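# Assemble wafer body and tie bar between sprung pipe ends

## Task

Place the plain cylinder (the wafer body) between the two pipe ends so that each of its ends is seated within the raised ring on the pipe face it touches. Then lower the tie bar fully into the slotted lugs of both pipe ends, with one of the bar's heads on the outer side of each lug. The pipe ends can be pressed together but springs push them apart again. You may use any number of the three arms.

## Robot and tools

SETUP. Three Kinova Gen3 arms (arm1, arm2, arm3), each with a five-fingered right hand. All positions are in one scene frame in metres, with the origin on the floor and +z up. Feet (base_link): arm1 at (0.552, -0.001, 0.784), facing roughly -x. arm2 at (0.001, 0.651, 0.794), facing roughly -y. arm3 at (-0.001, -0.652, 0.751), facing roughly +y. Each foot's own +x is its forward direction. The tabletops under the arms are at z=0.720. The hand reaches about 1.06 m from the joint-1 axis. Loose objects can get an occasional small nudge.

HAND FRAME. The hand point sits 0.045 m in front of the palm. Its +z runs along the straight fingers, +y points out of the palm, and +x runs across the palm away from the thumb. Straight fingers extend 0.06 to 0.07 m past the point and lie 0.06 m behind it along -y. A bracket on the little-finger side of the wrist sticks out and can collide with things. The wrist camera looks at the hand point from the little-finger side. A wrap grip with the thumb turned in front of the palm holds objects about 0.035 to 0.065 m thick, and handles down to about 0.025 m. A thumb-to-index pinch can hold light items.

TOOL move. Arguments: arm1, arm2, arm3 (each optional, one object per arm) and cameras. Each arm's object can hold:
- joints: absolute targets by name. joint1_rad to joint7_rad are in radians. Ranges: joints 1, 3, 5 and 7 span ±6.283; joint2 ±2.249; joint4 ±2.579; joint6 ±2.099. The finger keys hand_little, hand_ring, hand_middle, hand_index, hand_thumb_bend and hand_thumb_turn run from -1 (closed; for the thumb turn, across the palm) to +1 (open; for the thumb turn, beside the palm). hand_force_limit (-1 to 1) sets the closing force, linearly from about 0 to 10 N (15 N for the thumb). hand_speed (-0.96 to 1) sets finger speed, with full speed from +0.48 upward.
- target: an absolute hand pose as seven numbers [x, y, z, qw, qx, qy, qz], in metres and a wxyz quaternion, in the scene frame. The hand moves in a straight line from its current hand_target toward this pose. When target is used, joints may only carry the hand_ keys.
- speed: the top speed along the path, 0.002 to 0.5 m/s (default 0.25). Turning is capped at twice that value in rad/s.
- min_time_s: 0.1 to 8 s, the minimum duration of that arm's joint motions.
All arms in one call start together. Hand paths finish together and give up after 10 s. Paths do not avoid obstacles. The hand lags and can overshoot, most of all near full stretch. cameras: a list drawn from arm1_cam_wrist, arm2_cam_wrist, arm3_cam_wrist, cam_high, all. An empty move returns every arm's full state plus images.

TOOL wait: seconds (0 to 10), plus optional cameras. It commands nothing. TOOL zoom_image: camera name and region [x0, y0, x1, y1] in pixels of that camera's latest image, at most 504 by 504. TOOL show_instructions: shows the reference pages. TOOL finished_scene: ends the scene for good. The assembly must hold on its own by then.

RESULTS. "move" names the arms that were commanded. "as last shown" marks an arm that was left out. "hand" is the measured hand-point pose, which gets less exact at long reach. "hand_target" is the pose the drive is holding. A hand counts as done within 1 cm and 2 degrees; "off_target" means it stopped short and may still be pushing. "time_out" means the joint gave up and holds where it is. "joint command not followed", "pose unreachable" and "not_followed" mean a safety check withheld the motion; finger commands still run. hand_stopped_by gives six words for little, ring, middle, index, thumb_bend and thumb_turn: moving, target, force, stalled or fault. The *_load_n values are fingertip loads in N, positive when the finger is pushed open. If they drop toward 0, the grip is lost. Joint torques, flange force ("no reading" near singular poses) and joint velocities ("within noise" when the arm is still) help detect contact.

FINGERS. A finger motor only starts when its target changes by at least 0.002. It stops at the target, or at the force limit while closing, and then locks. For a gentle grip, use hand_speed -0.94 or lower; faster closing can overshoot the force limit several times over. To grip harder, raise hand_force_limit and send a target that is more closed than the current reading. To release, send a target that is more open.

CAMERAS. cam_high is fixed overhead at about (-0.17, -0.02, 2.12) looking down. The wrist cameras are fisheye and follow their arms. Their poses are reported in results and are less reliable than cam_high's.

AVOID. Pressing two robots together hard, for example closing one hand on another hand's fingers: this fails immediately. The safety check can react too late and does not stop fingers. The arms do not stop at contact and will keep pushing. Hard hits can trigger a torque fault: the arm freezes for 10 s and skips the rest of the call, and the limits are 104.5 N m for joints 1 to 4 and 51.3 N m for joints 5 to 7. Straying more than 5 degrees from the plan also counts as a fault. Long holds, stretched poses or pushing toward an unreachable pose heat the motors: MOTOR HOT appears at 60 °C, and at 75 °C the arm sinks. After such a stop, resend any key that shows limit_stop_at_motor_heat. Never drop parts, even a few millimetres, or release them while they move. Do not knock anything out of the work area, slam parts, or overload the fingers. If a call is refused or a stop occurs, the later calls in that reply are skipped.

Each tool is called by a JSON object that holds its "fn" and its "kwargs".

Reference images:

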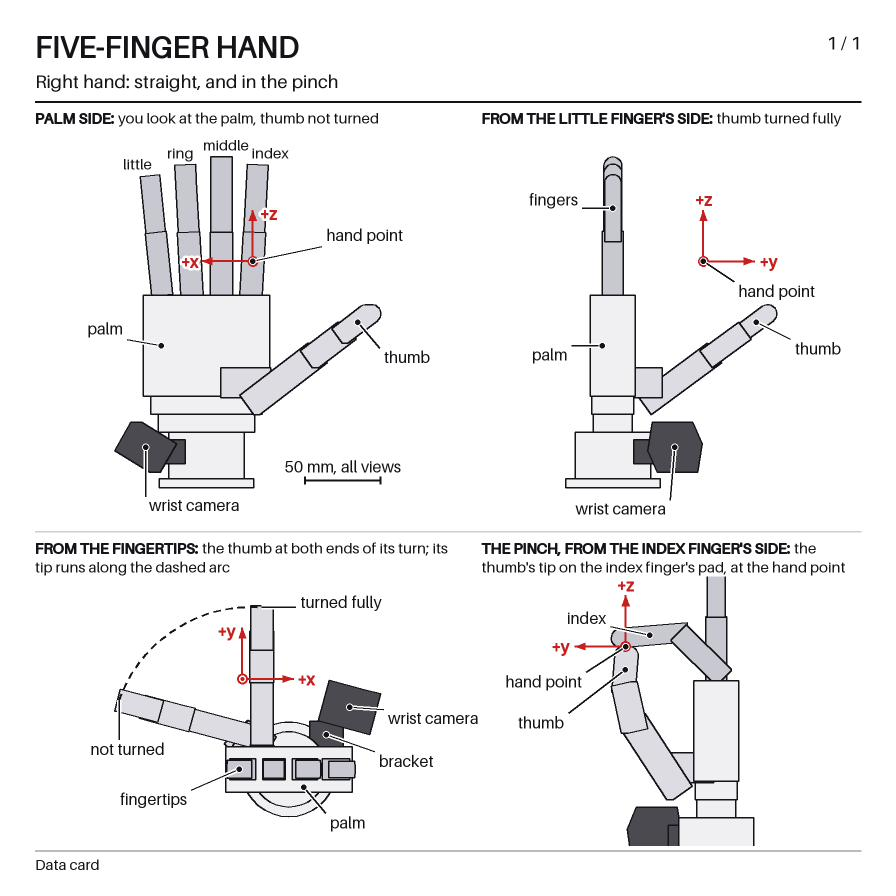

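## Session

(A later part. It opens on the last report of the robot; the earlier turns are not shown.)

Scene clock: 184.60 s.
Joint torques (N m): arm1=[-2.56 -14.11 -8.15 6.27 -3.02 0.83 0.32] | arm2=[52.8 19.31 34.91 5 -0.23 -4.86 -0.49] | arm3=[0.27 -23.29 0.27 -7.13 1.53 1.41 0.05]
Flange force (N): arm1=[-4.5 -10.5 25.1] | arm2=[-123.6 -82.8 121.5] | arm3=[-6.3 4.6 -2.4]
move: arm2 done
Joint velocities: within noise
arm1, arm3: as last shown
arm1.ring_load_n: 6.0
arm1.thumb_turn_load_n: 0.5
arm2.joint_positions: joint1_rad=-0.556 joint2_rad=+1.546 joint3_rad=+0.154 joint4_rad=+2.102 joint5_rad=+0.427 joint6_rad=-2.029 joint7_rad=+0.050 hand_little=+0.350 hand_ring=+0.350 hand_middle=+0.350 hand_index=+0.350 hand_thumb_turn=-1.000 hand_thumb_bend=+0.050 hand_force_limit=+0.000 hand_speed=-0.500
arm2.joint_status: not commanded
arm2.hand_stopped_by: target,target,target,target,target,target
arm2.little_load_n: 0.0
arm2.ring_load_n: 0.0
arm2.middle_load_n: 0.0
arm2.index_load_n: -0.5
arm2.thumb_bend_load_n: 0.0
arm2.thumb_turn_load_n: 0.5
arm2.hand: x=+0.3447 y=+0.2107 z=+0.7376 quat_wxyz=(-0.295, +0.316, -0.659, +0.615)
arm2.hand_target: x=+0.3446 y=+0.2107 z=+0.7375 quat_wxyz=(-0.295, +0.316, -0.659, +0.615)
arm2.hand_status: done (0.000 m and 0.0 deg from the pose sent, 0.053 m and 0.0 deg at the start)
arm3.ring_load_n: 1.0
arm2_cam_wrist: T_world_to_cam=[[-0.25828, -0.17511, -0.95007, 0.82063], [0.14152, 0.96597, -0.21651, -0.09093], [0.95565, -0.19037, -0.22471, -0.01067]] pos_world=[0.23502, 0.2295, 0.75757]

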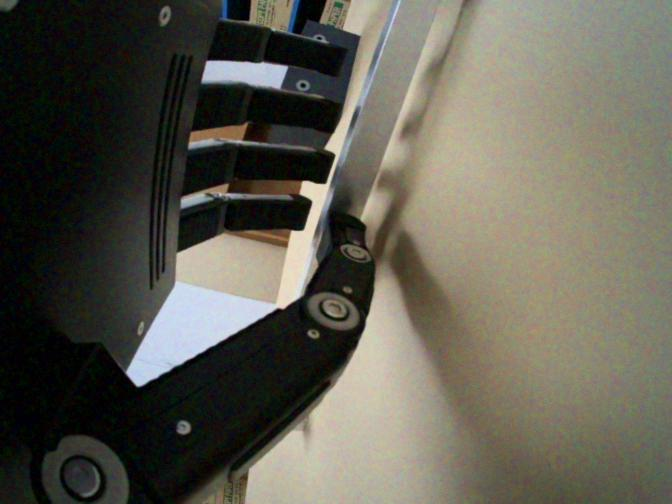

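{"fn": "move", "kwargs": {"arm2": {"target": [0.3446, 0.2107, 0.775, 0.2949, -0.3163, 0.6595, -0.6149], "speed": 0.1}, "cameras": ["arm2_cam_wrist", "cam_high"]}}

{"fn": "zoom_image", "kwargs": {"camera": "cam_high", "region": [90, 130, 430, 340]}}

Scene clock: 186.63 s.
Joint torques (N m): arm1=[-2.55 -14.03 -8.12 6.37 -3.03 0.85 0.31] | arm2=[1.1 -17.87 0 0.3 0.07 -2.61 -0.48] | arm3=[0.39 -23.3 0.19 -7.2 1.56 1.43 0.08]
Flange force (N): arm1=[-4.7 -10.7 25.1] | arm2=[-2.6 -2.0 -3.3] | arm3=[-5.8 4.8 -2.1]
move: arm2 done
Joint velocities: within noise
arm1: as last shown
arm1.index_load_n: 6.5
arm2.joint_positions: joint1_rad=-0.560 joint2_rad=+1.454 joint3_rad=+0.169 joint4_rad=+2.183 joint5_rad=+0.439 joint6_rad=-2.022 joint7_rad=+0.039 hand_little=+0.350 hand_ring=+0.350 hand_middle=+0.350 hand_index=+0.350 hand_thumb_turn=-1.000 hand_thumb_bend=+0.050 hand_force_limit=+0.000 hand_speed=-0.500
arm2.joint_status: not commanded
arm2.hand_stopped_by: target,target,target,target,target,target
arm2.little_load_n: 0.0
arm2.ring_load_n: 0.0
arm2.middle_load_n: 0.0
arm2.index_load_n: 0.0
arm2.thumb_bend_load_n: 0.0
arm2.thumb_turn_load_n: 0.0
arm2.hand: x=+0.3446 y=+0.2107 z=+0.7750 quat_wxyz=(-0.295, +0.316, -0.660, +0.615)
arm2.hand_target: x=+0.3446 y=+0.2107 z=+0.7750 quat_wxyz=(-0.295, +0.316, -0.659, +0.615)
arm2.hand_status: done (0.000 m and 0.0 deg from the pose sent, 0.037 m and 0.0 deg at the start)
arm3.joint_positions: joint1_rad=-0.776 joint2_rad=+0.781 joint3_rad=-0.086 joint4_rad=+0.763 joint5_rad=+0.739 joint6_rad=+2.076 joint7_rad=-2.078 hand_little=+0.422 hand_ring=+0.450 hand_middle=+0.644 hand_index=+0.477 hand_thumb_turn=-1.000 hand_thumb_bend=+0.439 hand_force_limit=+0.000 hand_speed=-0.900
arm3.joint_status: not commanded
arm3.hand_stopped_by: force,force,force,force,force,target
arm3.little_load_n: 4.5
arm3.ring_load_n: 1.0
arm3.middle_load_n: 0.0
arm3.index_load_n: 3.5
arm3.thumb_bend_load_n: 17.5
arm3.thumb_turn_load_n: 7.0
arm3.hand: x=-0.2200 y=-0.1500 z=+1.0800 quat_wxyz=(-0.284, +0.687, -0.618, +0.256)
arm3.hand_target: x=-0.2200 y=-0.1500 z=+1.0800 quat_wxyz=(-0.284, +0.687, -0.618, +0.256)
arm3.hand_status: not commanded
arm2_cam_wrist: T_world_to_cam=[[-0.25848, -0.17498, -0.95004, 0.85625], [0.14151, 0.96599, -0.21642, -0.08289], [0.9556, -0.19038, -0.22493, -0.00206]] pos_world=[0.23502, 0.2295, 0.79507]

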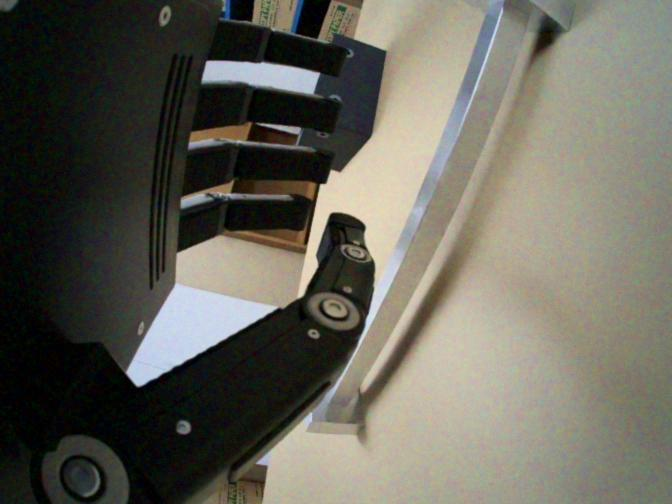

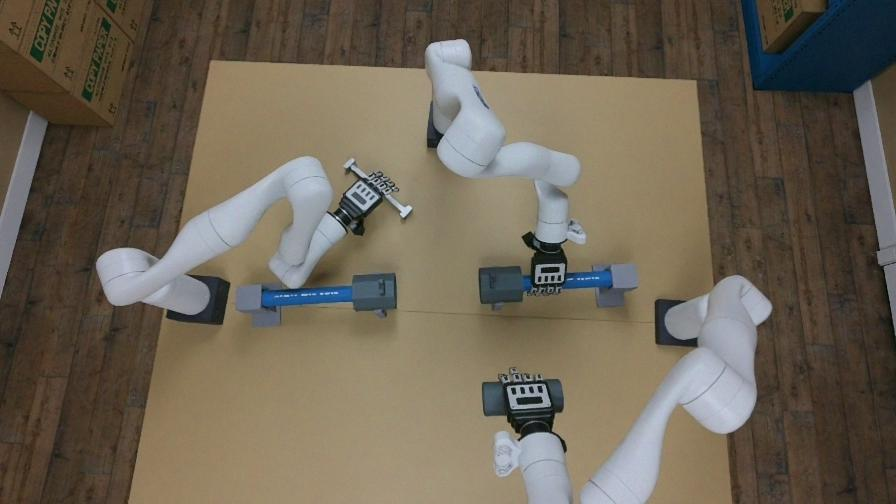

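Scaled by 1.482 from the camera's image (finer frame: 1280x720).

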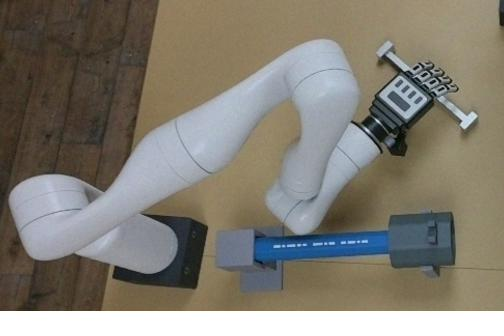

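{"fn": "move", "kwargs": {"arm2": {"target": [0.3444, 0.2108, 0.79, 0.2324, -0.3647, 0.7605, -0.4844], "speed": 0.15}, "cameras": ["arm2_cam_wrist"]}}

{"fn": "move", "kwargs": {"arm2": {"target": [0.3444, 0.2108, 0.742, 0.2324, -0.3647, 0.7605, -0.4844], "speed": 0.05}, "cameras": ["arm2_cam_wrist"]}}

Scene clock: 192.53 s.
Joint torques (N m): arm1=[-2.45 -14.16 -8.24 6.36 -3.03 0.84 0.3] | arm2=[1.11 -17.8 0.71 -1.79 -0.45 -2.36 -0.49] | arm3=[0.39 -23.25 0.21 -7.3 1.56 1.42 0.07]
Flange force (N): arm1=[-5.0 -10.4 25.5] | arm2=[-3.0 0.4 -2.8] | arm3=[-5.2 4.6 -1.6]
move: arm2 done
Joint velocities: within noise
arm1, arm3: as last shown
arm1.index_load_n: 7.0
arm2.joint_positions: joint1_rad=-0.684 joint2_rad=+1.077 joint3_rad=+0.271 joint4_rad=+2.252 joint5_rad=+0.445 joint6_rad=-1.390 joint7_rad=-0.166 hand_little=+0.350 hand_ring=+0.350 hand_middle=+0.350 hand_index=+0.350 hand_thumb_turn=-1.000 hand_thumb_bend=+0.050 hand_force_limit=+0.000 hand_speed=-0.500
arm2.joint_status: not commanded
arm2.hand_stopped_by: target,target,target,target,target,target
arm2.little_load_n: 0.0
arm2.ring_load_n: -0.5
arm2.middle_load_n: 0.0
arm2.index_load_n: 0.0
arm2.thumb_bend_load_n: 0.0
arm2.thumb_turn_load_n: 0.0
arm2.hand: x=+0.3444 y=+0.2108 z=+0.7900 quat_wxyz=(-0.232, +0.365, -0.760, +0.484)
arm2.hand_target: x=+0.3444 y=+0.2108 z=+0.7900 quat_wxyz=(-0.232, +0.365, -0.760, +0.484)
arm2.hand_status: done (0.000 m and 0.0 deg from the pose sent, 0.015 m and 21.0 deg at the start)
arm3.ring_load_n: 1.5
arm2_cam_wrist: T_world_to_cam=[[-0.51908, 0.0343, -0.85404, 0.84022], [0.10654, 0.994, -0.02484, -0.22498], [0.84806, -0.10388, -0.51962, 0.25311]] pos_world=[0.24546, 0.22111, 0.84351]

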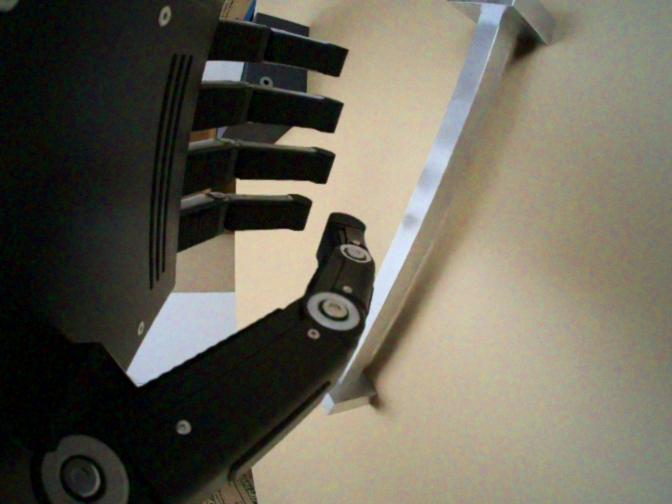

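Scene clock: 194.00 s.
Joint torques (N m): arm1=[-2.52 -14.14 -8.16 6.33 -3 0.86 0.31] | arm2=[1.1 -18.26 0.69 -1.17 -0.34 -2.33 -0.49] | arm3=[0.36 -23.2 0.17 -7.21 1.54 1.41 0.11]
Flange force (N): arm1=[-4.8 -10.5 25.2] | arm2=[-2.8 -0.1 -3.1] | arm3=[-5.5 4.6 -1.9]
move: arm2 done
Joint velocities: within noise
arm1, arm3: as last shown
arm1.ring_load_n: 6.5
arm1.index_load_n: 6.5
arm2.joint_positions: joint1_rad=-0.674 joint2_rad=+1.215 joint3_rad=+0.244 joint4_rad=+2.196 joint5_rad=+0.406 joint6_rad=-1.462 joint7_rad=-0.131 hand_little=+0.350 hand_ring=+0.350 hand_middle=+0.350 hand_index=+0.350 hand_thumb_turn=-1.000 hand_thumb_bend=+0.050 hand_force_limit=+0.000 hand_speed=-0.500
arm2.joint_status: not commanded
arm2.hand_stopped_by: target,target,target,target,target,target
arm2.little_load_n: 0.0
arm2.ring_load_n: 0.0
arm2.middle_load_n: 0.0
arm2.index_load_n: 0.0
arm2.thumb_bend_load_n: 0.0
arm2.thumb_turn_load_n: 0.0
arm2.hand: x=+0.3444 y=+0.2108 z=+0.7420 quat_wxyz=(-0.232, +0.365, -0.760, +0.484)
arm2.hand_target: x=+0.3444 y=+0.2108 z=+0.7420 quat_wxyz=(-0.232, +0.365, -0.760, +0.484)
arm2.hand_status: done (0.000 m and 0.0 deg from the pose sent, 0.048 m and 0.0 deg at the start)
arm3.ring_load_n: 1.0
arm2_cam_wrist: T_world_to_cam=[[-0.51907, 0.03435, -0.85404, 0.79917], [0.10665, 0.99399, -0.02484, -0.22619], [0.84805, -0.10398, -0.51961, 0.22827]] pos_world=[0.24536, 0.22111, 0.79551]

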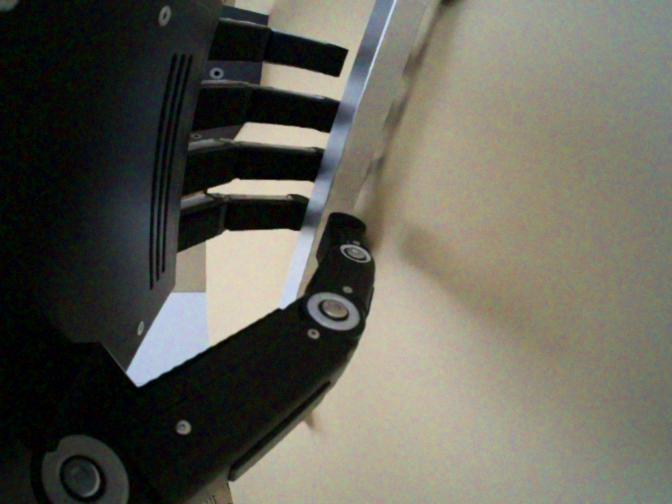

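{"fn": "move", "kwargs": {"arm2": {"joints": {"hand_index": 0.0, "hand_middle": 0.0, "hand_speed": -0.85, "hand_force_limit": -0.4}}, "cameras": ["arm2_cam_wrist"]}}

Scene clock: 195.80 s.
Joint torques (N m): arm1=[-2.53 -14.17 -8.25 6.33 -3.02 0.87 0.25] | arm2=[1.12 -18.29 0.66 -1.12 -0.34 -2.37 -0.49] | arm3=[0.34 -23.34 0.33 -7.21 1.54 1.43 0.09]
Flange force (N): arm1=[-4.8 -10.5 25.5] | arm2=[-2.7 -0.1 -2.9] | arm3=[-5.8 4.8 -2.0]
move: arm2 done
Joint velocities: within noise
arm1, arm3: as last shown
arm1.index_load_n: 7.0
arm1.thumb_turn_load_n: 0.0
arm2.joint_positions: joint1_rad=-0.674 joint2_rad=+1.215 joint3_rad=+0.244 joint4_rad=+2.196 joint5_rad=+0.406 joint6_rad=-1.462 joint7_rad=-0.131 hand_little=+0.350 hand_ring=+0.350 hand_middle=+0.000 hand_index=+0.000 hand_thumb_turn=-1.000 hand_thumb_bend=+0.050 hand_force_limit=-0.400 hand_speed=-0.850
arm2.joint_status: all done
arm2.hand_stopped_by: target,target,target,target,target,target
arm2.little_load_n: 0.0
arm2.ring_load_n: 0.0
arm2.middle_load_n: 0.0
arm2.index_load_n: 0.0
arm2.thumb_bend_load_n: 0.0
arm2.thumb_turn_load_n: 0.0
arm2.hand: x=+0.3444 y=+0.2108 z=+0.7420 quat_wxyz=(-0.232, +0.365, -0.760, +0.484)
arm2.hand_target: x=+0.3444 y=+0.2108 z=+0.7420 quat_wxyz=(-0.232, +0.365, -0.760, +0.484)
arm2.hand_status: not commanded
arm2_cam_wrist: T_world_to_cam=[[-0.519, 0.03429, -0.85408, 0.79925], [0.10663, 0.99399, -0.02489, -0.22616], [0.8481, -0.10398, -0.51954, 0.22812]] pos_world=[0.24546, 0.22111, 0.79551]

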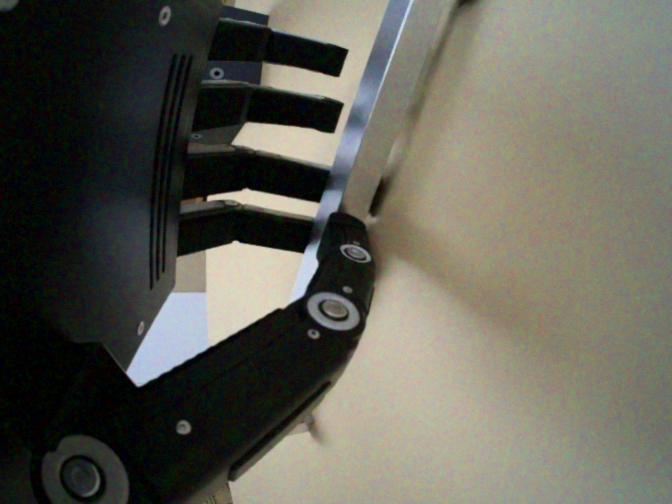

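{"fn": "move", "kwargs": {"arm2": {"joints": {"hand_index": -0.35, "hand_middle": -0.35, "hand_thumb_bend": -0.1}}, "cameras": ["arm2_cam_wrist"]}}

Scene clock: 197.17 s.
Joint torques (N m): arm1=[-2.53 -14.12 -8.11 6.35 -3 0.89 0.31] | arm2=[1.24 -15.84 0.93 -0.13 -0.21 -1.02 -0.37] | arm3=[0.36 -23.31 0.24 -7.17 1.58 1.41 0.13]
Flange force (N): arm1=[-4.8 -10.5 25.2] | arm2=[-3.0 -3.6 -4.1] | arm3=[-5.9 4.8 -2.2]
move: arm2 off_target
Joint velocities: within noise
arm1, arm3: as last shown
arm1.ring_load_n: 6.0
arm1.thumb_turn_load_n: 0.5
arm2.joint_positions: joint1_rad=-0.674 joint2_rad=+1.215 joint3_rad=+0.244 joint4_rad=+2.196 joint5_rad=+0.406 joint6_rad=-1.462 joint7_rad=-0.131 hand_little=+0.350 hand_ring=+0.350 hand_middle=-0.025 hand_index=-0.025 hand_thumb_turn=-1.000 hand_thumb_bend=+0.012 hand_force_limit=-0.400 hand_speed=-0.850
arm2.joint_status: hand_middle off_target (ended at -0.025, target -0.350); hand_index off_target (ended at -0.025, target -0.350); hand_thumb_bend off_target (ended at +0.012, target -0.100)
arm2.hand_stopped_by: target,target,force,force,force,target
arm2.little_load_n: 0.0
arm2.ring_load_n: 0.0
arm2.middle_load_n: 5.0
arm2.index_load_n: 4.5
arm2.thumb_bend_load_n: 4.5
arm2.thumb_turn_load_n: 0.0
arm2.hand: x=+0.3444 y=+0.2108 z=+0.7420 quat_wxyz=(-0.232, +0.365, -0.760, +0.484)
arm2.hand_target: x=+0.3444 y=+0.2108 z=+0.7420 quat_wxyz=(-0.232, +0.365, -0.760, +0.484)
arm2.hand_status: not commanded
arm3.ring_load_n: 1.5
arm2_cam_wrist: T_world_to_cam=[[-0.51907, 0.03435, -0.85404, 0.79917], [0.10665, 0.99399, -0.02484, -0.22619], [0.84805, -0.10398, -0.51961, 0.22827]] pos_world=[0.24536, 0.22111, 0.79551]

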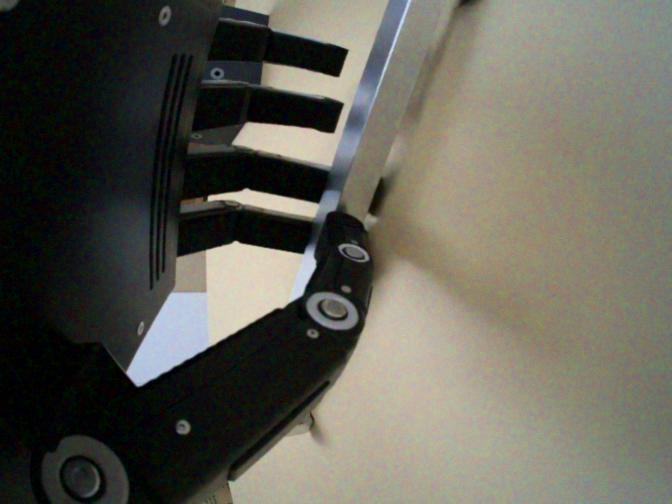

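{"fn": "move", "kwargs": {"arm2": {"target": [0.3444, 0.2108, 0.765, 0.2324, -0.3647, 0.7605, -0.4844], "speed": 0.03}, "cameras": ["arm2_cam_wrist", "cam_high"]}}

{"fn": "zoom_image", "kwargs": {"camera": "cam_high", "region": [300, 120, 450, 240]}}

Scene clock: 198.77 s.
Joint torques (N m): arm1=[-2.5 -14.13 -8.13 6.36 -3.02 0.86 0.28] | arm2=[1.12 -18.98 0.68 -1.71 -0.43 -2.81 -0.53] | arm3=[0.29 -23.21 0.17 -7.2 1.5 1.44 0.09]
Flange force (N): arm1=[-4.9 -10.6 25.3] | arm2=[-2.9 1.6 -2.2] | arm3=[-5.7 4.5 -1.9]
move: arm2 done
Joint velocities: within noise
arm1.joint_positions: joint1_rad=-0.242 joint2_rad=+0.901 joint3_rad=-0.902 joint4_rad=+2.135 joint5_rad=-1.100 joint6_rad=-1.142 joint7_rad=+0.788 hand_little=+0.348 hand_ring=+0.362 hand_middle=+0.361 hand_index=+0.348 hand_thumb_turn=-1.000 hand_thumb_bend=+0.078 hand_force_limit=+0.000 hand_speed=-0.850
arm1.joint_status: not commanded
arm1.hand_stopped_by: force,force,force,force,force,target
arm1.little_load_n: 7.0
arm1.ring_load_n: 6.0
arm1.middle_load_n: 5.0
arm1.index_load_n: 7.0
arm1.thumb_bend_load_n: 8.0
arm1.thumb_turn_load_n: 0.5
arm1.hand: x=+0.1030 y=-0.2980 z=+0.8120 quat_wxyz=(-0.256, +0.618, +0.687, -0.284)
arm1.hand_target: x=+0.1030 y=-0.2980 z=+0.8120 quat_wxyz=(-0.256, +0.618, +0.687, -0.284)
arm1.hand_status: not commanded
arm2.joint_positions: joint1_rad=-0.679 joint2_rad=+1.150 joint3_rad=+0.256 joint4_rad=+2.225 joint5_rad=+0.424 joint6_rad=-1.431 joint7_rad=-0.146 hand_little=+0.350 hand_ring=+0.350 hand_middle=-0.025 hand_index=-0.025 hand_thumb_turn=-1.000 hand_thumb_bend=+0.011 hand_force_limit=-0.400 hand_speed=-0.850
arm2.joint_status: not commanded
arm2.hand_stopped_by: target,target,force,force,force,target
arm2.little_load_n: 0.0
arm2.ring_load_n: 0.0
arm2.middle_load_n: 2.0
arm2.index_load_n: 2.0
arm2.thumb_bend_load_n: 0.0
arm2.thumb_turn_load_n: 0.0
arm2.hand: x=+0.3444 y=+0.2108 z=+0.7650 quat_wxyz=(-0.232, +0.365, -0.760, +0.484)
arm2.hand_target: x=+0.3444 y=+0.2108 z=+0.7650 quat_wxyz=(-0.232, +0.365, -0.760, +0.484)
arm2.hand_status: done (0.000 m and 0.0 deg from the pose sent, 0.023 m and 0.0 deg at the start)
arm3: as last shown
arm3.ring_load_n: 1.0
arm2_cam_wrist: T_world_to_cam=[[-0.51908, 0.0343, -0.85404, 0.81887], [0.10654, 0.994, -0.02484, -0.22561], [0.84806, -0.10388, -0.51962, 0.24011]] pos_world=[0.24546, 0.22111, 0.81851]

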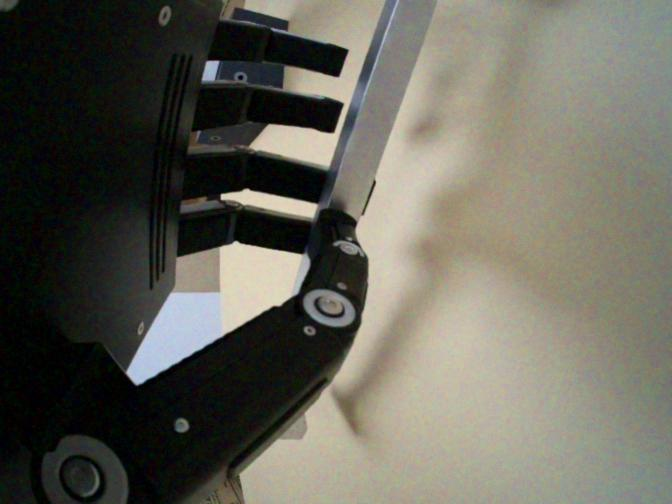

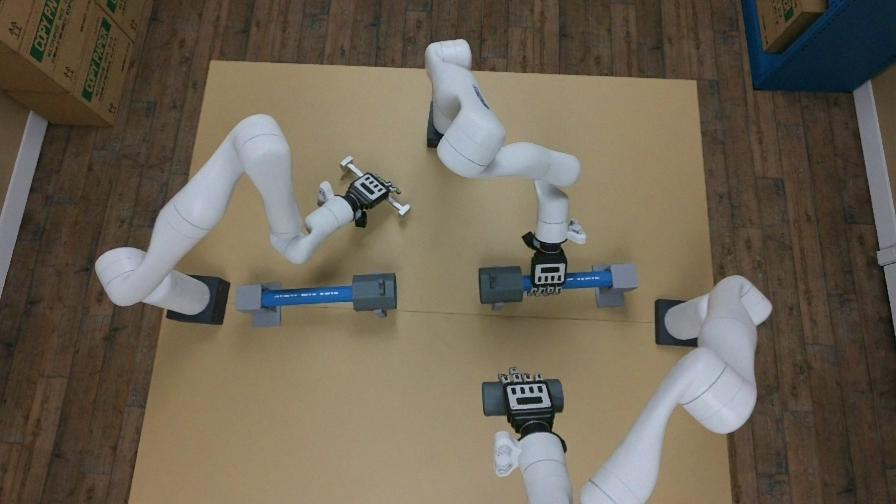

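Scaled by 3.360 from the camera's image (finer frame: 1280x720).

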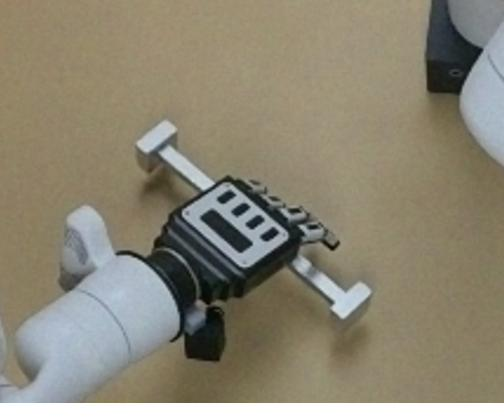

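{"fn": "move", "kwargs": {"arm2": {"joints": {"hand_index": -0.4, "hand_middle": -0.4, "hand_thumb_bend": -0.3, "hand_speed": -0.92, "hand_force_limit": -0.1}}, "cameras": ["arm2_cam_wrist"]}}

Scene clock: 200.13 s.
Joint torques (N m): arm1=[-2.51 -14.14 -8.13 6.37 -3.06 0.85 0.28] | arm2=[1.1 -19 0.67 -1.7 -0.43 -2.79 -0.52] | arm3=[0.29 -23.18 0.17 -7.2 1.51 1.4 0.08]
Flange force (N): arm1=[-4.8 -10.6 25.4] | arm2=[-2.8 1.6 -2.2] | arm3=[-5.7 4.5 -2.0]
move: arm2 off_target
Joint velocities: within noise
arm1, arm3: as last shown
arm2.joint_positions: joint1_rad=-0.679 joint2_rad=+1.150 joint3_rad=+0.256 joint4_rad=+2.225 joint5_rad=+0.424 joint6_rad=-1.431 joint7_rad=-0.146 hand_little=+0.350 hand_ring=+0.350 hand_middle=-0.037 hand_index=-0.038 hand_thumb_turn=-1.000 hand_thumb_bend=-0.056 hand_force_limit=-0.100 hand_speed=-0.920
arm2.joint_status: hand_middle off_target (ended at -0.037, target -0.400); hand_index off_target (ended at -0.038, target -0.400); hand_thumb_bend off_target (ended at -0.056, target -0.300); the others done
arm2.hand_stopped_by: target,target,force,force,force,target
arm2.little_load_n: 0.0
arm2.ring_load_n: 0.0
arm2.middle_load_n: 5.5
arm2.index_load_n: 5.5
arm2.thumb_bend_load_n: 6.5
arm2.thumb_turn_load_n: 0.0
arm2.hand: x=+0.3444 y=+0.2108 z=+0.7650 quat_wxyz=(-0.232, +0.365, -0.760, +0.484)
arm2.hand_target: x=+0.3444 y=+0.2108 z=+0.7650 quat_wxyz=(-0.232, +0.365, -0.760, +0.484)
arm2.hand_status: not commanded
arm2_cam_wrist: T_world_to_cam=[[-0.51908, 0.0343, -0.85404, 0.81887], [0.10654, 0.994, -0.02484, -0.22561], [0.84806, -0.10388, -0.51962, 0.24011]] pos_world=[0.24546, 0.22111, 0.81851]

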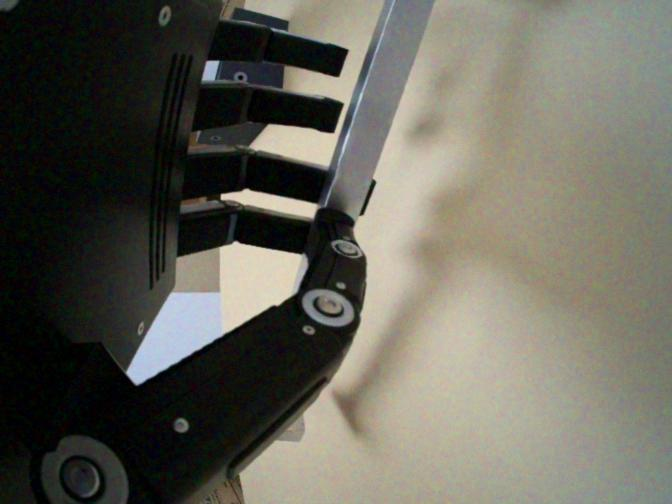

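{"fn": "move", "kwargs": {"arm2": {"target": [0.32, 0.23, 1.03, 0.2324, -0.3647, 0.7605, -0.4844], "speed": 0.15}, "arm3": {"target": [-0.06, -0.37, 1.16, 0.2845, -0.6869, 0.6179, -0.2559], "speed": 0.15}, "cameras": ["arm2_cam_wrist", "cam_high"]}}

Scene clock: 204.33 s.
Joint torques (N m): arm1=[-2.42 -14.08 -8.2 6.37 -2.98 0.89 0.27] | arm2=[1.08 -13.1 0.04 -7.8 -1.12 -2.41 -0.54] | arm3=[0.45 -10.43 -0.98 -7.05 1.39 1.67 0.07]
Flange force (N): arm1=[-5.2 -10.6 25.2] | arm2=[-4.2 5.2 1.3] | arm3=[-4.0 3.9 0.2]
move: arm2 done; arm3 done
Joint velocities: within noise
arm1: as last shown
arm1.thumb_turn_load_n: 0.0
arm2.joint_positions: joint1_rad=-0.721 joint2_rad=+0.302 joint3_rad=+0.369 joint4_rad=+2.282 joint5_rad=+0.870 joint6_rad=-0.760 joint7_rad=-0.571 hand_little=+0.350 hand_ring=+0.350 hand_middle=-0.037 hand_index=-0.038 hand_thumb_turn=-1.000 hand_thumb_bend=-0.056 hand_force_limit=-0.100 hand_speed=-0.920
arm2.joint_status: not commanded
arm2.hand_stopped_by: target,target,force,force,force,target
arm2.little_load_n: 0.0
arm2.ring_load_n: 0.0
arm2.middle_load_n: 6.0
arm2.index_load_n: 5.5
arm2.thumb_bend_load_n: 6.5
arm2.thumb_turn_load_n: 0.0
arm2.hand: x=+0.3200 y=+0.2300 z=+1.0300 quat_wxyz=(-0.232, +0.365, -0.760, +0.484)
arm2.hand_target: x=+0.3200 y=+0.2300 z=+1.0300 quat_wxyz=(-0.232, +0.365, -0.760, +0.484)
arm2.hand_status: done (0.000 m and 0.0 deg from the pose sent, 0.267 m and 0.0 deg at the start)
arm3.joint_positions: joint1_rad=-0.784 joint2_rad=+0.072 joint3_rad=-0.155 joint4_rad=+1.593 joint5_rad=+0.603 joint6_rad=+2.039 joint7_rad=-2.256 hand_little=+0.422 hand_ring=+0.450 hand_middle=+0.644 hand_index=+0.477 hand_thumb_turn=-1.000 hand_thumb_bend=+0.439 hand_force_limit=+0.000 hand_speed=-0.900
arm3.joint_status: not commanded
arm3.hand_stopped_by: force,force,force,force,force,target
arm3.little_load_n: 4.5
arm3.ring_load_n: 1.0
arm3.middle_load_n: 0.0
arm3.index_load_n: 3.5
arm3.thumb_bend_load_n: 17.5
arm3.thumb_turn_load_n: 7.0
arm3.hand: x=-0.0600 y=-0.3700 z=+1.1600 quat_wxyz=(-0.284, +0.687, -0.618, +0.256)
arm3.hand_target: x=-0.0600 y=-0.3700 z=+1.1600 quat_wxyz=(-0.284, +0.687, -0.618, +0.256)
arm3.hand_status: done (0.000 m and 0.0 deg from the pose sent, 0.284 m and 0.0 deg at the start)
arm2_cam_wrist: T_world_to_cam=[[-0.51908, 0.0343, -0.85404, 1.03187], [0.10654, 0.994, -0.02484, -0.23551], [0.84806, -0.10388, -0.51962, 0.4005]] pos_world=[0.22106, 0.24031, 1.08351]

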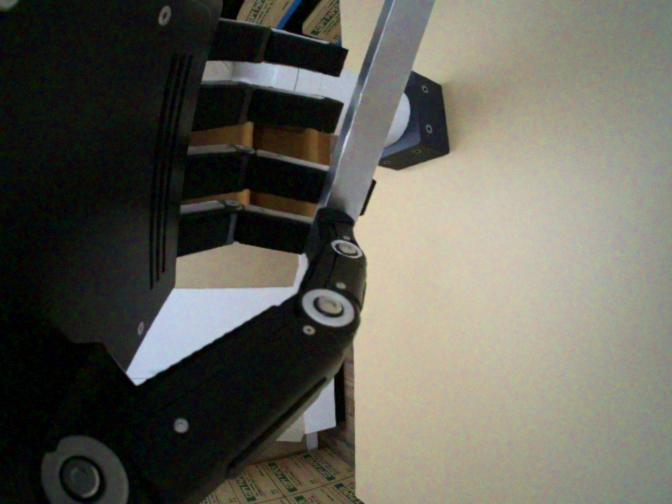

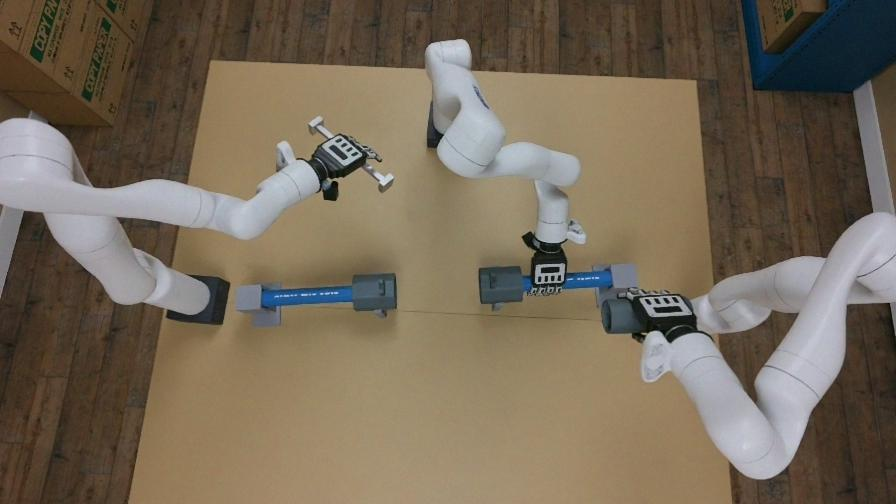

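{"fn": "move", "kwargs": {"arm2": {"target": [-0.257, -0.10, 1.0, 0.0, 0.0, 0.8434, -0.5373], "speed": 0.22}, "cameras": ["arm2_cam_wrist", "cam_high"]}}

Scene clock: 208.27 s.
Joint torques (N m): arm1=[-2.49 -14.13 -8.13 6.28 -3.03 0.87 0.27] | arm2=[1.1 -24.02 3.15 -8.97 -2.02 -0.93 -0.54] | arm3=[0.55 -10.58 -0.89 -7.04 1.39 1.76 0.1]
Flange force (N): arm1=[-4.8 -10.4 25.1] | arm2=[-3.9 4.2 -2.1] | arm3=[-4.2 4.4 0.1]
move: arm2 done
Joint velocities: within noise
arm1, arm3: as last shown
arm1.thumb_turn_load_n: 0.5
arm2.joint_positions: joint1_rad=+0.131 joint2_rad=+0.914 joint3_rad=+0.653 joint4_rad=+1.374 joint5_rad=+1.120 joint6_rad=-0.817 joint7_rad=-1.264 hand_little=+0.350 hand_ring=+0.350 hand_middle=-0.037 hand_index=-0.038 hand_thumb_turn=-1.000 hand_thumb_bend=-0.056 hand_force_limit=-0.100 hand_speed=-0.920
arm2.joint_status: not commanded
arm2.hand_stopped_by: target,target,force,force,force,target
arm2.little_load_n: 0.0
arm2.ring_load_n: 0.0
arm2.middle_load_n: 6.0
arm2.index_load_n: 5.5
arm2.thumb_bend_load_n: 6.5
arm2.thumb_turn_load_n: 0.0
arm2.hand: x=-0.2570 y=-0.1000 z=+1.0000 quat_wxyz=(+0.000, +0.000, -0.843, +0.537)
arm2.hand_target: x=-0.2570 y=-0.1000 z=+1.0000 quat_wxyz=(+0.000, +0.000, -0.843, +0.537)
arm2.hand_status: done (0.000 m and 0.0 deg from the pose sent, 0.665 m and 51.2 deg at the start)
arm3.little_load_n: 5.0
arm2_cam_wrist: T_world_to_cam=[[-0.29833, 0.42619, -0.85403, 0.81395], [0.84184, 0.53914, -0.02503, 0.29691], [0.44978, -0.72642, -0.51963, 0.67538]] pos_world=[-0.3109, -0.01636, 1.05351]

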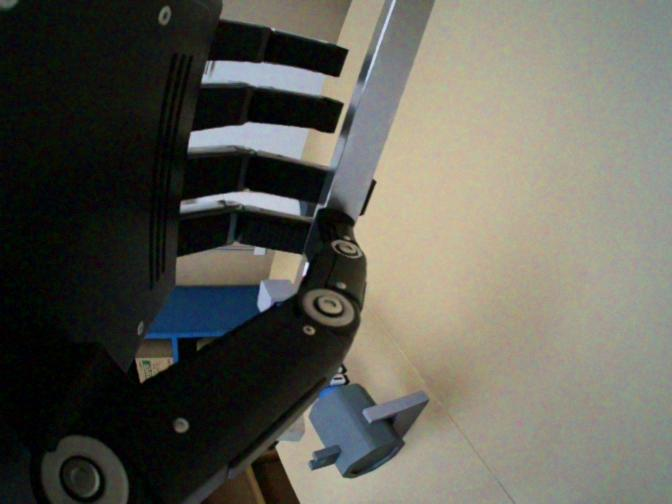

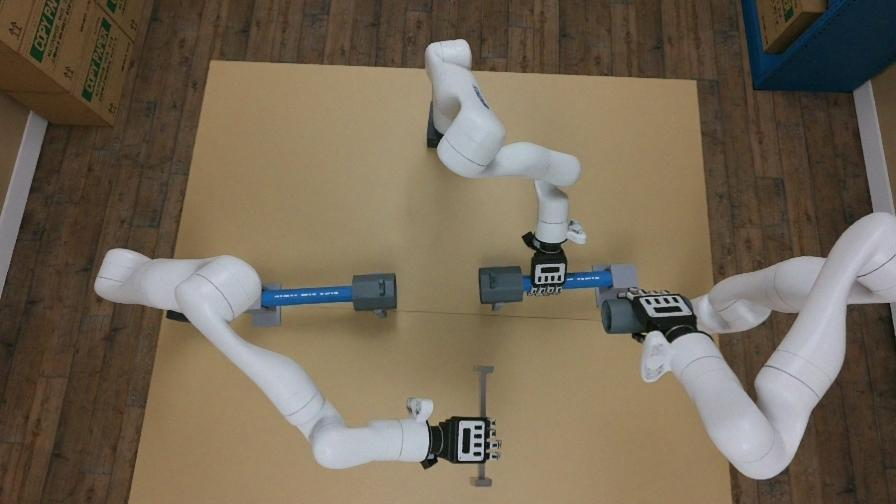

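{"fn": "move", "kwargs": {"arm2": {"target": [-0.257, -0.10, 0.80, 0.0, 0.0, 0.7193, -0.6947], "speed": 0.15}, "cameras": ["arm2_cam_wrist", "cam_high"]}}

Scene clock: 211.10 s.
Joint torques (N m): arm1=[-2.54 -14.14 -8.14 6.34 -3.02 0.85 0.27] | arm2=[1.11 -25.05 2.34 -5.73 -1.58 -2.79 -0.56] | arm3=[0.54 -10.49 -1.03 -7.01 1.36 1.76 0.12]
Flange force (N): arm1=[-4.8 -10.7 25.3] | arm2=[-3.4 0.0 -2.8] | arm3=[-4.2 4.2 0.2]
move: arm2 done
Joint velocities: within noise
arm1, arm3: as last shown
arm1.thumb_bend_load_n: 7.5
arm2.joint_positions: joint1_rad=+0.254 joint2_rad=+1.436 joint3_rad=+0.439 joint4_rad=+1.438 joint5_rad=+0.337 joint6_rad=-1.414 joint7_rad=-0.511 hand_little=+0.350 hand_ring=+0.350 hand_middle=-0.037 hand_index=-0.038 hand_thumb_turn=-1.000 hand_thumb_bend=-0.056 hand_force_limit=-0.100 hand_speed=-0.920
arm2.joint_status: not commanded
arm2.hand_stopped_by: target,target,force,force,force,target
arm2.little_load_n: 0.0
arm2.ring_load_n: 0.0
arm2.middle_load_n: 6.0
arm2.index_load_n: 5.5
arm2.thumb_bend_load_n: 7.0
arm2.thumb_turn_load_n: -0.5
arm2.hand: x=-0.2570 y=-0.1000 z=+0.8000 quat_wxyz=(+0.000, +0.000, -0.719, +0.695)
arm2.hand_target: x=-0.2570 y=-0.1000 z=+0.8000 quat_wxyz=(+0.000, +0.000, -0.719, +0.695)
arm2.hand_status: done (0.000 m and 0.0 deg from the pose sent, 0.200 m and 23.0 deg at the start)
arm2_cam_wrist: T_world_to_cam=[[-0.29832, 0.05838, -0.95268, 0.6854], [0.84185, 0.48644, -0.23381, 0.45372], [0.44977, -0.87176, -0.19426, 0.29661]] pos_world=[-0.3109, -0.00215, 0.81667]

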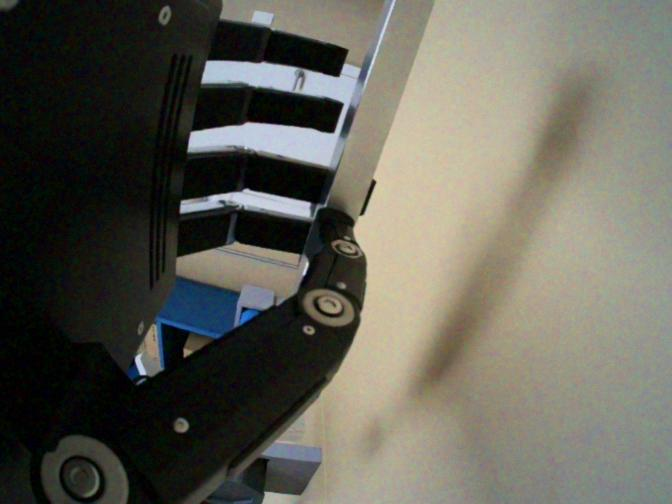

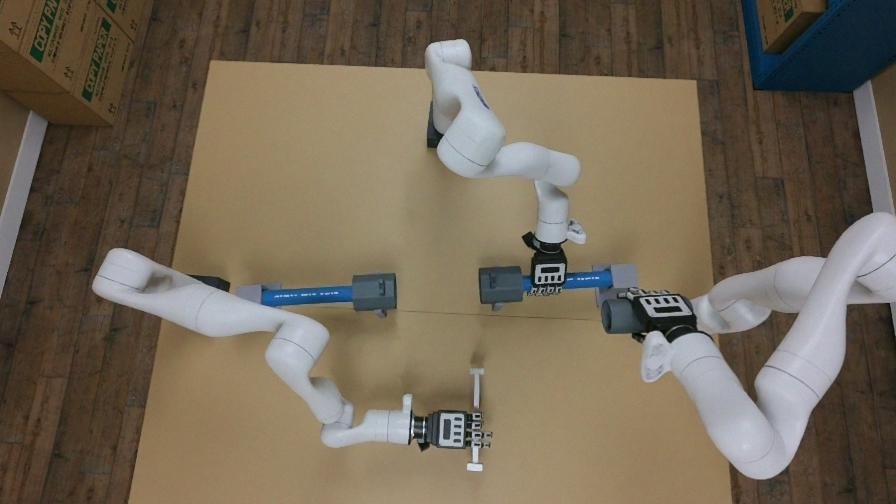

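{"fn": "move", "kwargs": {"arm2": {"target": [-0.257, -0.10, 0.7445, 0.0, 0.0, 0.7193, -0.6947], "speed": 0.05}, "cameras": ["arm2_cam_wrist", "cam_high"]}}

Scene clock: 213.13 s.
Joint torques (N m): arm1=[-2.54 -14.12 -8.14 6.32 -3.01 0.89 0.3] | arm2=[1.1 -25.15 2.1 -5.6 -1.5 -2.82 -0.52] | arm3=[0.55 -10.53 -1.02 -7 1.46 1.79 0.08]
Flange force (N): arm1=[-4.8 -10.5 25.2] | arm2=[-3.4 -0.5 -3.0] | arm3=[-4.3 4.3 0.2]
move: arm2 done
Joint velocities: within noise
arm1, arm3: as last shown
arm2.joint_positions: joint1_rad=+0.271 joint2_rad=+1.557 joint3_rad=+0.417 joint4_rad=+1.337 joint5_rad=+0.302 joint6_rad=-1.420 joint7_rad=-0.480 hand_little=+0.350 hand_ring=+0.350 hand_middle=-0.037 hand_index=-0.038 hand_thumb_turn=-1.000 hand_thumb_bend=-0.056 hand_force_limit=-0.100 hand_speed=-0.920
arm2.joint_status: not commanded
arm2.hand_stopped_by: target,target,force,force,force,target
arm2.little_load_n: 0.0
arm2.ring_load_n: 0.0
arm2.middle_load_n: 5.5
arm2.index_load_n: 5.5
arm2.thumb_bend_load_n: 7.0
arm2.thumb_turn_load_n: 0.0
arm2.hand: x=-0.2570 y=-0.1000 z=+0.7445 quat_wxyz=(+0.000, +0.000, -0.719, +0.695)
arm2.hand_target: x=-0.2570 y=-0.1000 z=+0.7445 quat_wxyz=(+0.000, +0.000, -0.719, +0.695)
arm2.hand_status: done (0.000 m and 0.0 deg from the pose sent, 0.056 m and 0.0 deg at the start)
arm3.ring_load_n: 1.5
arm2_cam_wrist: T_world_to_cam=[[-0.29829, 0.05851, -0.95268, 0.63244], [0.84186, 0.48646, -0.23372, 0.4406], [0.44977, -0.87174, -0.19436, 0.28597]] pos_world=[-0.3109, -0.00205, 0.76107]

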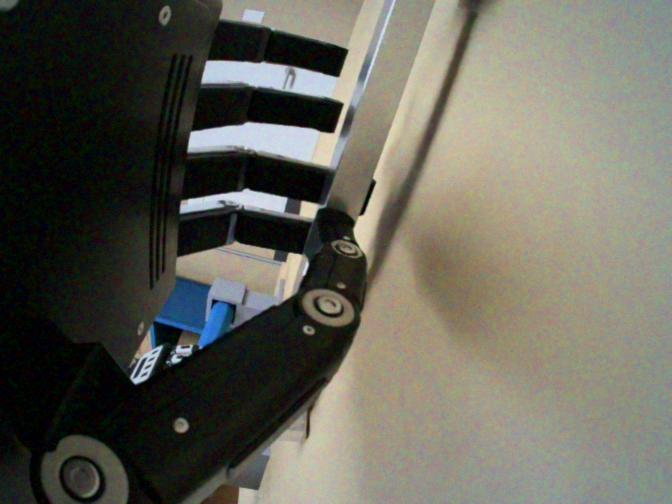

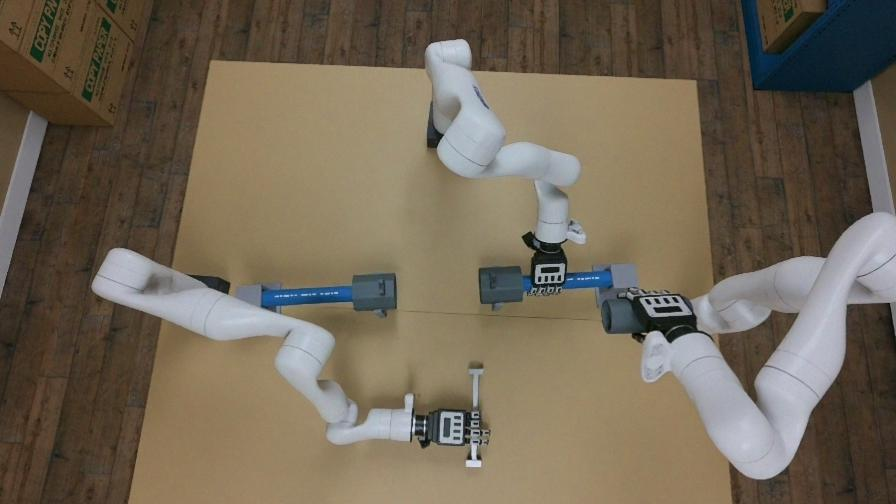

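{"fn": "move", "kwargs": {"arm2": {"target": [-0.257, -0.10, 0.7395, 0.0, 0.0, 0.7193, -0.6947], "speed": 0.02}, "cameras": ["arm2_cam_wrist"]}}

Scene clock: 214.37 s.
Joint torques (N m): arm1=[-2.47 -14.12 -8.07 6.39 -3.04 0.86 0.37] | arm2=[1.28 -23.12 2.13 -4.59 -1.1 -2.09 -0.44] | arm3=[0.48 -10.47 -1.02 -7.07 1.4 1.75 0.05]
Flange force (N): arm1=[-4.9 -10.3 25.2] | arm2=[-3.5 -2.9 -2.6] | arm3=[-4.2 4.0 0.4]
move: arm2 done
Joint velocities: within noise
arm1, arm3: as last shown
arm1.ring_load_n: 6.5
arm1.thumb_turn_load_n: 0.0
arm2.joint_positions: joint1_rad=+0.272 joint2_rad=+1.568 joint3_rad=+0.415 joint4_rad=+1.327 joint5_rad=+0.299 joint6_rad=-1.420 joint7_rad=-0.477 hand_little=+0.350 hand_ring=+0.350 hand_middle=-0.037 hand_index=-0.038 hand_thumb_turn=-1.000 hand_thumb_bend=-0.056 hand_force_limit=-0.100 hand_speed=-0.920
arm2.joint_status: not commanded
arm2.hand_stopped_by: target,target,force,force,force,target
arm2.little_load_n: 0.0
arm2.ring_load_n: 0.0
arm2.middle_load_n: 6.5
arm2.index_load_n: 6.5
arm2.thumb_bend_load_n: 4.5
arm2.thumb_turn_load_n: 0.0
arm2.hand: x=-0.2570 y=-0.1000 z=+0.7395 quat_wxyz=(+0.000, +0.000, -0.719, +0.695)
arm2.hand_target: x=-0.2570 y=-0.1000 z=+0.7395 quat_wxyz=(+0.000, +0.000, -0.719, +0.695)
arm2.hand_status: done (0.000 m and 0.0 deg from the pose sent, 0.005 m and 0.0 deg at the start)
arm3.little_load_n: 4.5
arm3.middle_load_n: 0.5
arm2_cam_wrist: T_world_to_cam=[[-0.29836, 0.05847, -0.95266, 0.62764], [0.84184, 0.48646, -0.2338, 0.43954], [0.44976, -0.87174, -0.19436, 0.28491]] pos_world=[-0.3109, -0.00215, 0.75607]

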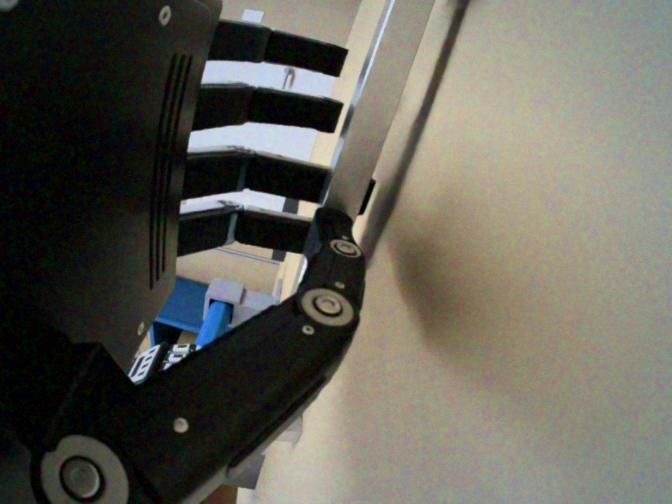

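{"fn": "move", "kwargs": {"arm2": {"target": [-0.257, -0.10, 0.7378, 0.0, 0.0, 0.7193, -0.6947], "speed": 0.02}}}

{"fn": "move", "kwargs": {"arm2": {"joints": {"hand_index": 0.35, "hand_middle": 0.35, "hand_thumb_bend": 0.03, "hand_speed": -0.85}}, "cameras": ["arm2_cam_wrist", "cam_high"]}}

Scene clock: 215.63 s.
Joint torques (N m): arm1=[-2.45 -14.05 -8.19 6.37 -3.04 0.85 0.27] | arm2=[1.19 -19.22 2.02 -3.28 -0.48 -0.41 -0.3] | arm3=[0.52 -10.48 -0.96 -7.08 1.41 1.78 0.06]
Flange force (N): arm1=[-4.9 -10.7 25.2] | arm2=[-4.3 -8.6 -5.0] | arm3=[-4.1 4.2 0.4]
move: arm2 done
Joint velocities: within noise
arm1, arm3: as last shown
arm1.ring_load_n: 6.0
arm2.joint_positions: joint1_rad=+0.273 joint2_rad=+1.571 joint3_rad=+0.414 joint4_rad=+1.323 joint5_rad=+0.298 joint6_rad=-1.420 joint7_rad=-0.476 hand_little=+0.350 hand_ring=+0.350 hand_middle=-0.037 hand_index=-0.038 hand_thumb_turn=-1.000 hand_thumb_bend=-0.056 hand_force_limit=-0.100 hand_speed=-0.920
arm2.joint_status: not commanded
arm2.hand_stopped_by: target,target,force,force,force,target
arm2.little_load_n: 0.0
arm2.ring_load_n: 0.0
arm2.middle_load_n: 7.5
arm2.index_load_n: 7.5
arm2.thumb_bend_load_n: 3.0
arm2.thumb_turn_load_n: 0.0
arm2.hand: x=-0.2570 y=-0.1000 z=+0.7378 quat_wxyz=(+0.000, +0.000, -0.719, +0.695)
arm2.hand_target: x=-0.2570 y=-0.1000 z=+0.7378 quat_wxyz=(+0.000, +0.000, -0.719, +0.695)
arm2.hand_status: done (0.000 m and 0.0 deg from the pose sent, 0.002 m and 0.0 deg at the start)
arm3.ring_load_n: 1.0
arm3.middle_load_n: 0.0
pictures: none

Scene clock: 217.03 s.
Joint torques (N m): arm1=[-2.5 -14.16 -8.18 6.31 -3.02 0.83 0.26] | arm2=[1.08 -23.84 2.04 -4.97 -1.23 -2.35 -0.49] | arm3=[0.53 -10.51 -0.95 -7.02 1.39 1.75 0.13]
Flange force (N): arm1=[-4.8 -10.6 25.3] | arm2=[-3.3 -2.1 -2.9] | arm3=[-4.1 4.3 0.1]
move: arm2 done
Joint velocities: within noise
arm1.joint_positions: joint1_rad=-0.242 joint2_rad=+0.901 joint3_rad=-0.902 joint4_rad=+2.135 joint5_rad=-1.100 joint6_rad=-1.142 joint7_rad=+0.788 hand_little=+0.348 hand_ring=+0.362 hand_middle=+0.361 hand_index=+0.348 hand_thumb_turn=-1.000 hand_thumb_bend=+0.078 hand_force_limit=+0.000 hand_speed=-0.850
arm1.joint_status: not commanded
arm1.hand_stopped_by: force,force,force,force,force,target
arm1.little_load_n: 7.0
arm1.ring_load_n: 6.5
arm1.middle_load_n: 5.0
arm1.index_load_n: 7.0
arm1.thumb_bend_load_n: 7.5
arm1.thumb_turn_load_n: 0.5
arm1.hand: x=+0.1030 y=-0.2980 z=+0.8120 quat_wxyz=(-0.256, +0.618, +0.687, -0.284)
arm1.hand_target: x=+0.1030 y=-0.2980 z=+0.8120 quat_wxyz=(-0.256, +0.618, +0.687, -0.284)
arm1.hand_status: not commanded
arm2.joint_positions: joint1_rad=+0.273 joint2_rad=+1.571 joint3_rad=+0.414 joint4_rad=+1.323 joint5_rad=+0.298 joint6_rad=-1.420 joint7_rad=-0.476 hand_little=+0.350 hand_ring=+0.350 hand_middle=+0.350 hand_index=+0.350 hand_thumb_turn=-1.000 hand_thumb_bend=+0.030 hand_force_limit=-0.100 hand_speed=-0.850
arm2.joint_status: all done
arm2.hand_stopped_by: target,target,target,target,target,target
arm2.little_load_n: 0.0
arm2.ring_load_n: 0.0
arm2.middle_load_n: 0.0
arm2.index_load_n: -0.5
arm2.thumb_bend_load_n: 0.0
arm2.thumb_turn_load_n: 0.0
arm2.hand: x=-0.2570 y=-0.1000 z=+0.7378 quat_wxyz=(+0.000, +0.000, -0.719, +0.695)
arm2.hand_target: x=-0.2570 y=-0.1000 z=+0.7378 quat_wxyz=(+0.000, +0.000, -0.719, +0.695)
arm2.hand_status: not commanded
arm3: as last shown
arm3.ring_load_n: 1.5
arm2_cam_wrist: T_world_to_cam=[[-0.29824, 0.05843, -0.9527, 0.62609], [0.84188, 0.48644, -0.23371, 0.43909], [0.44977, -0.87176, -0.19427, 0.28451]] pos_world=[-0.3109, -0.00215, 0.75437]

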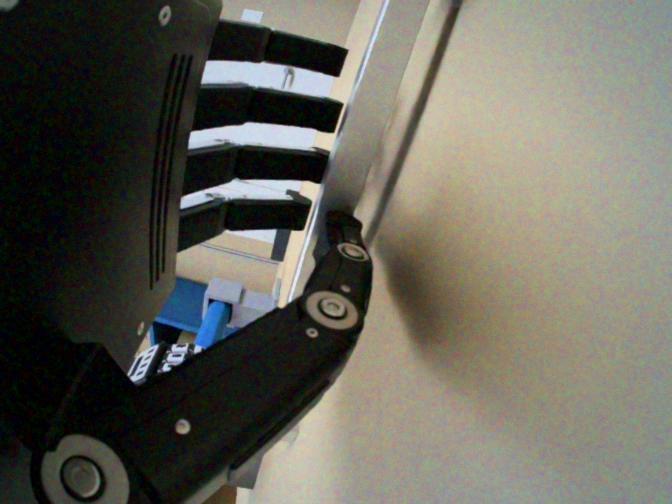

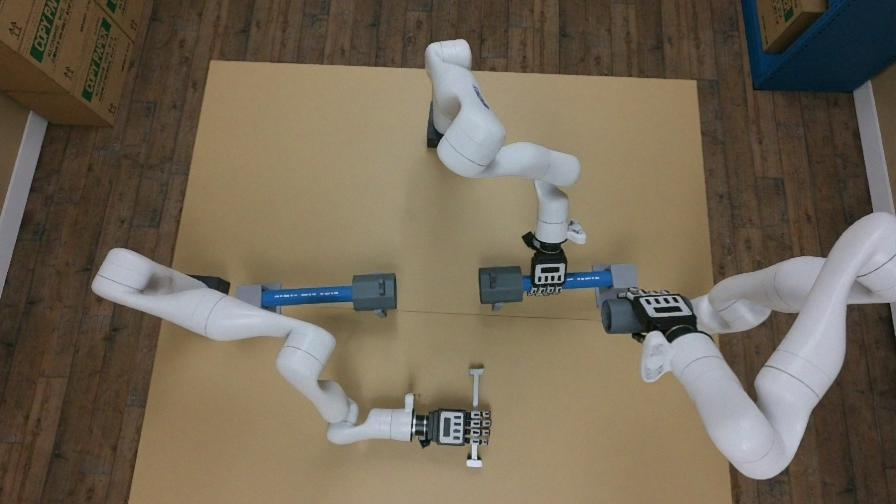

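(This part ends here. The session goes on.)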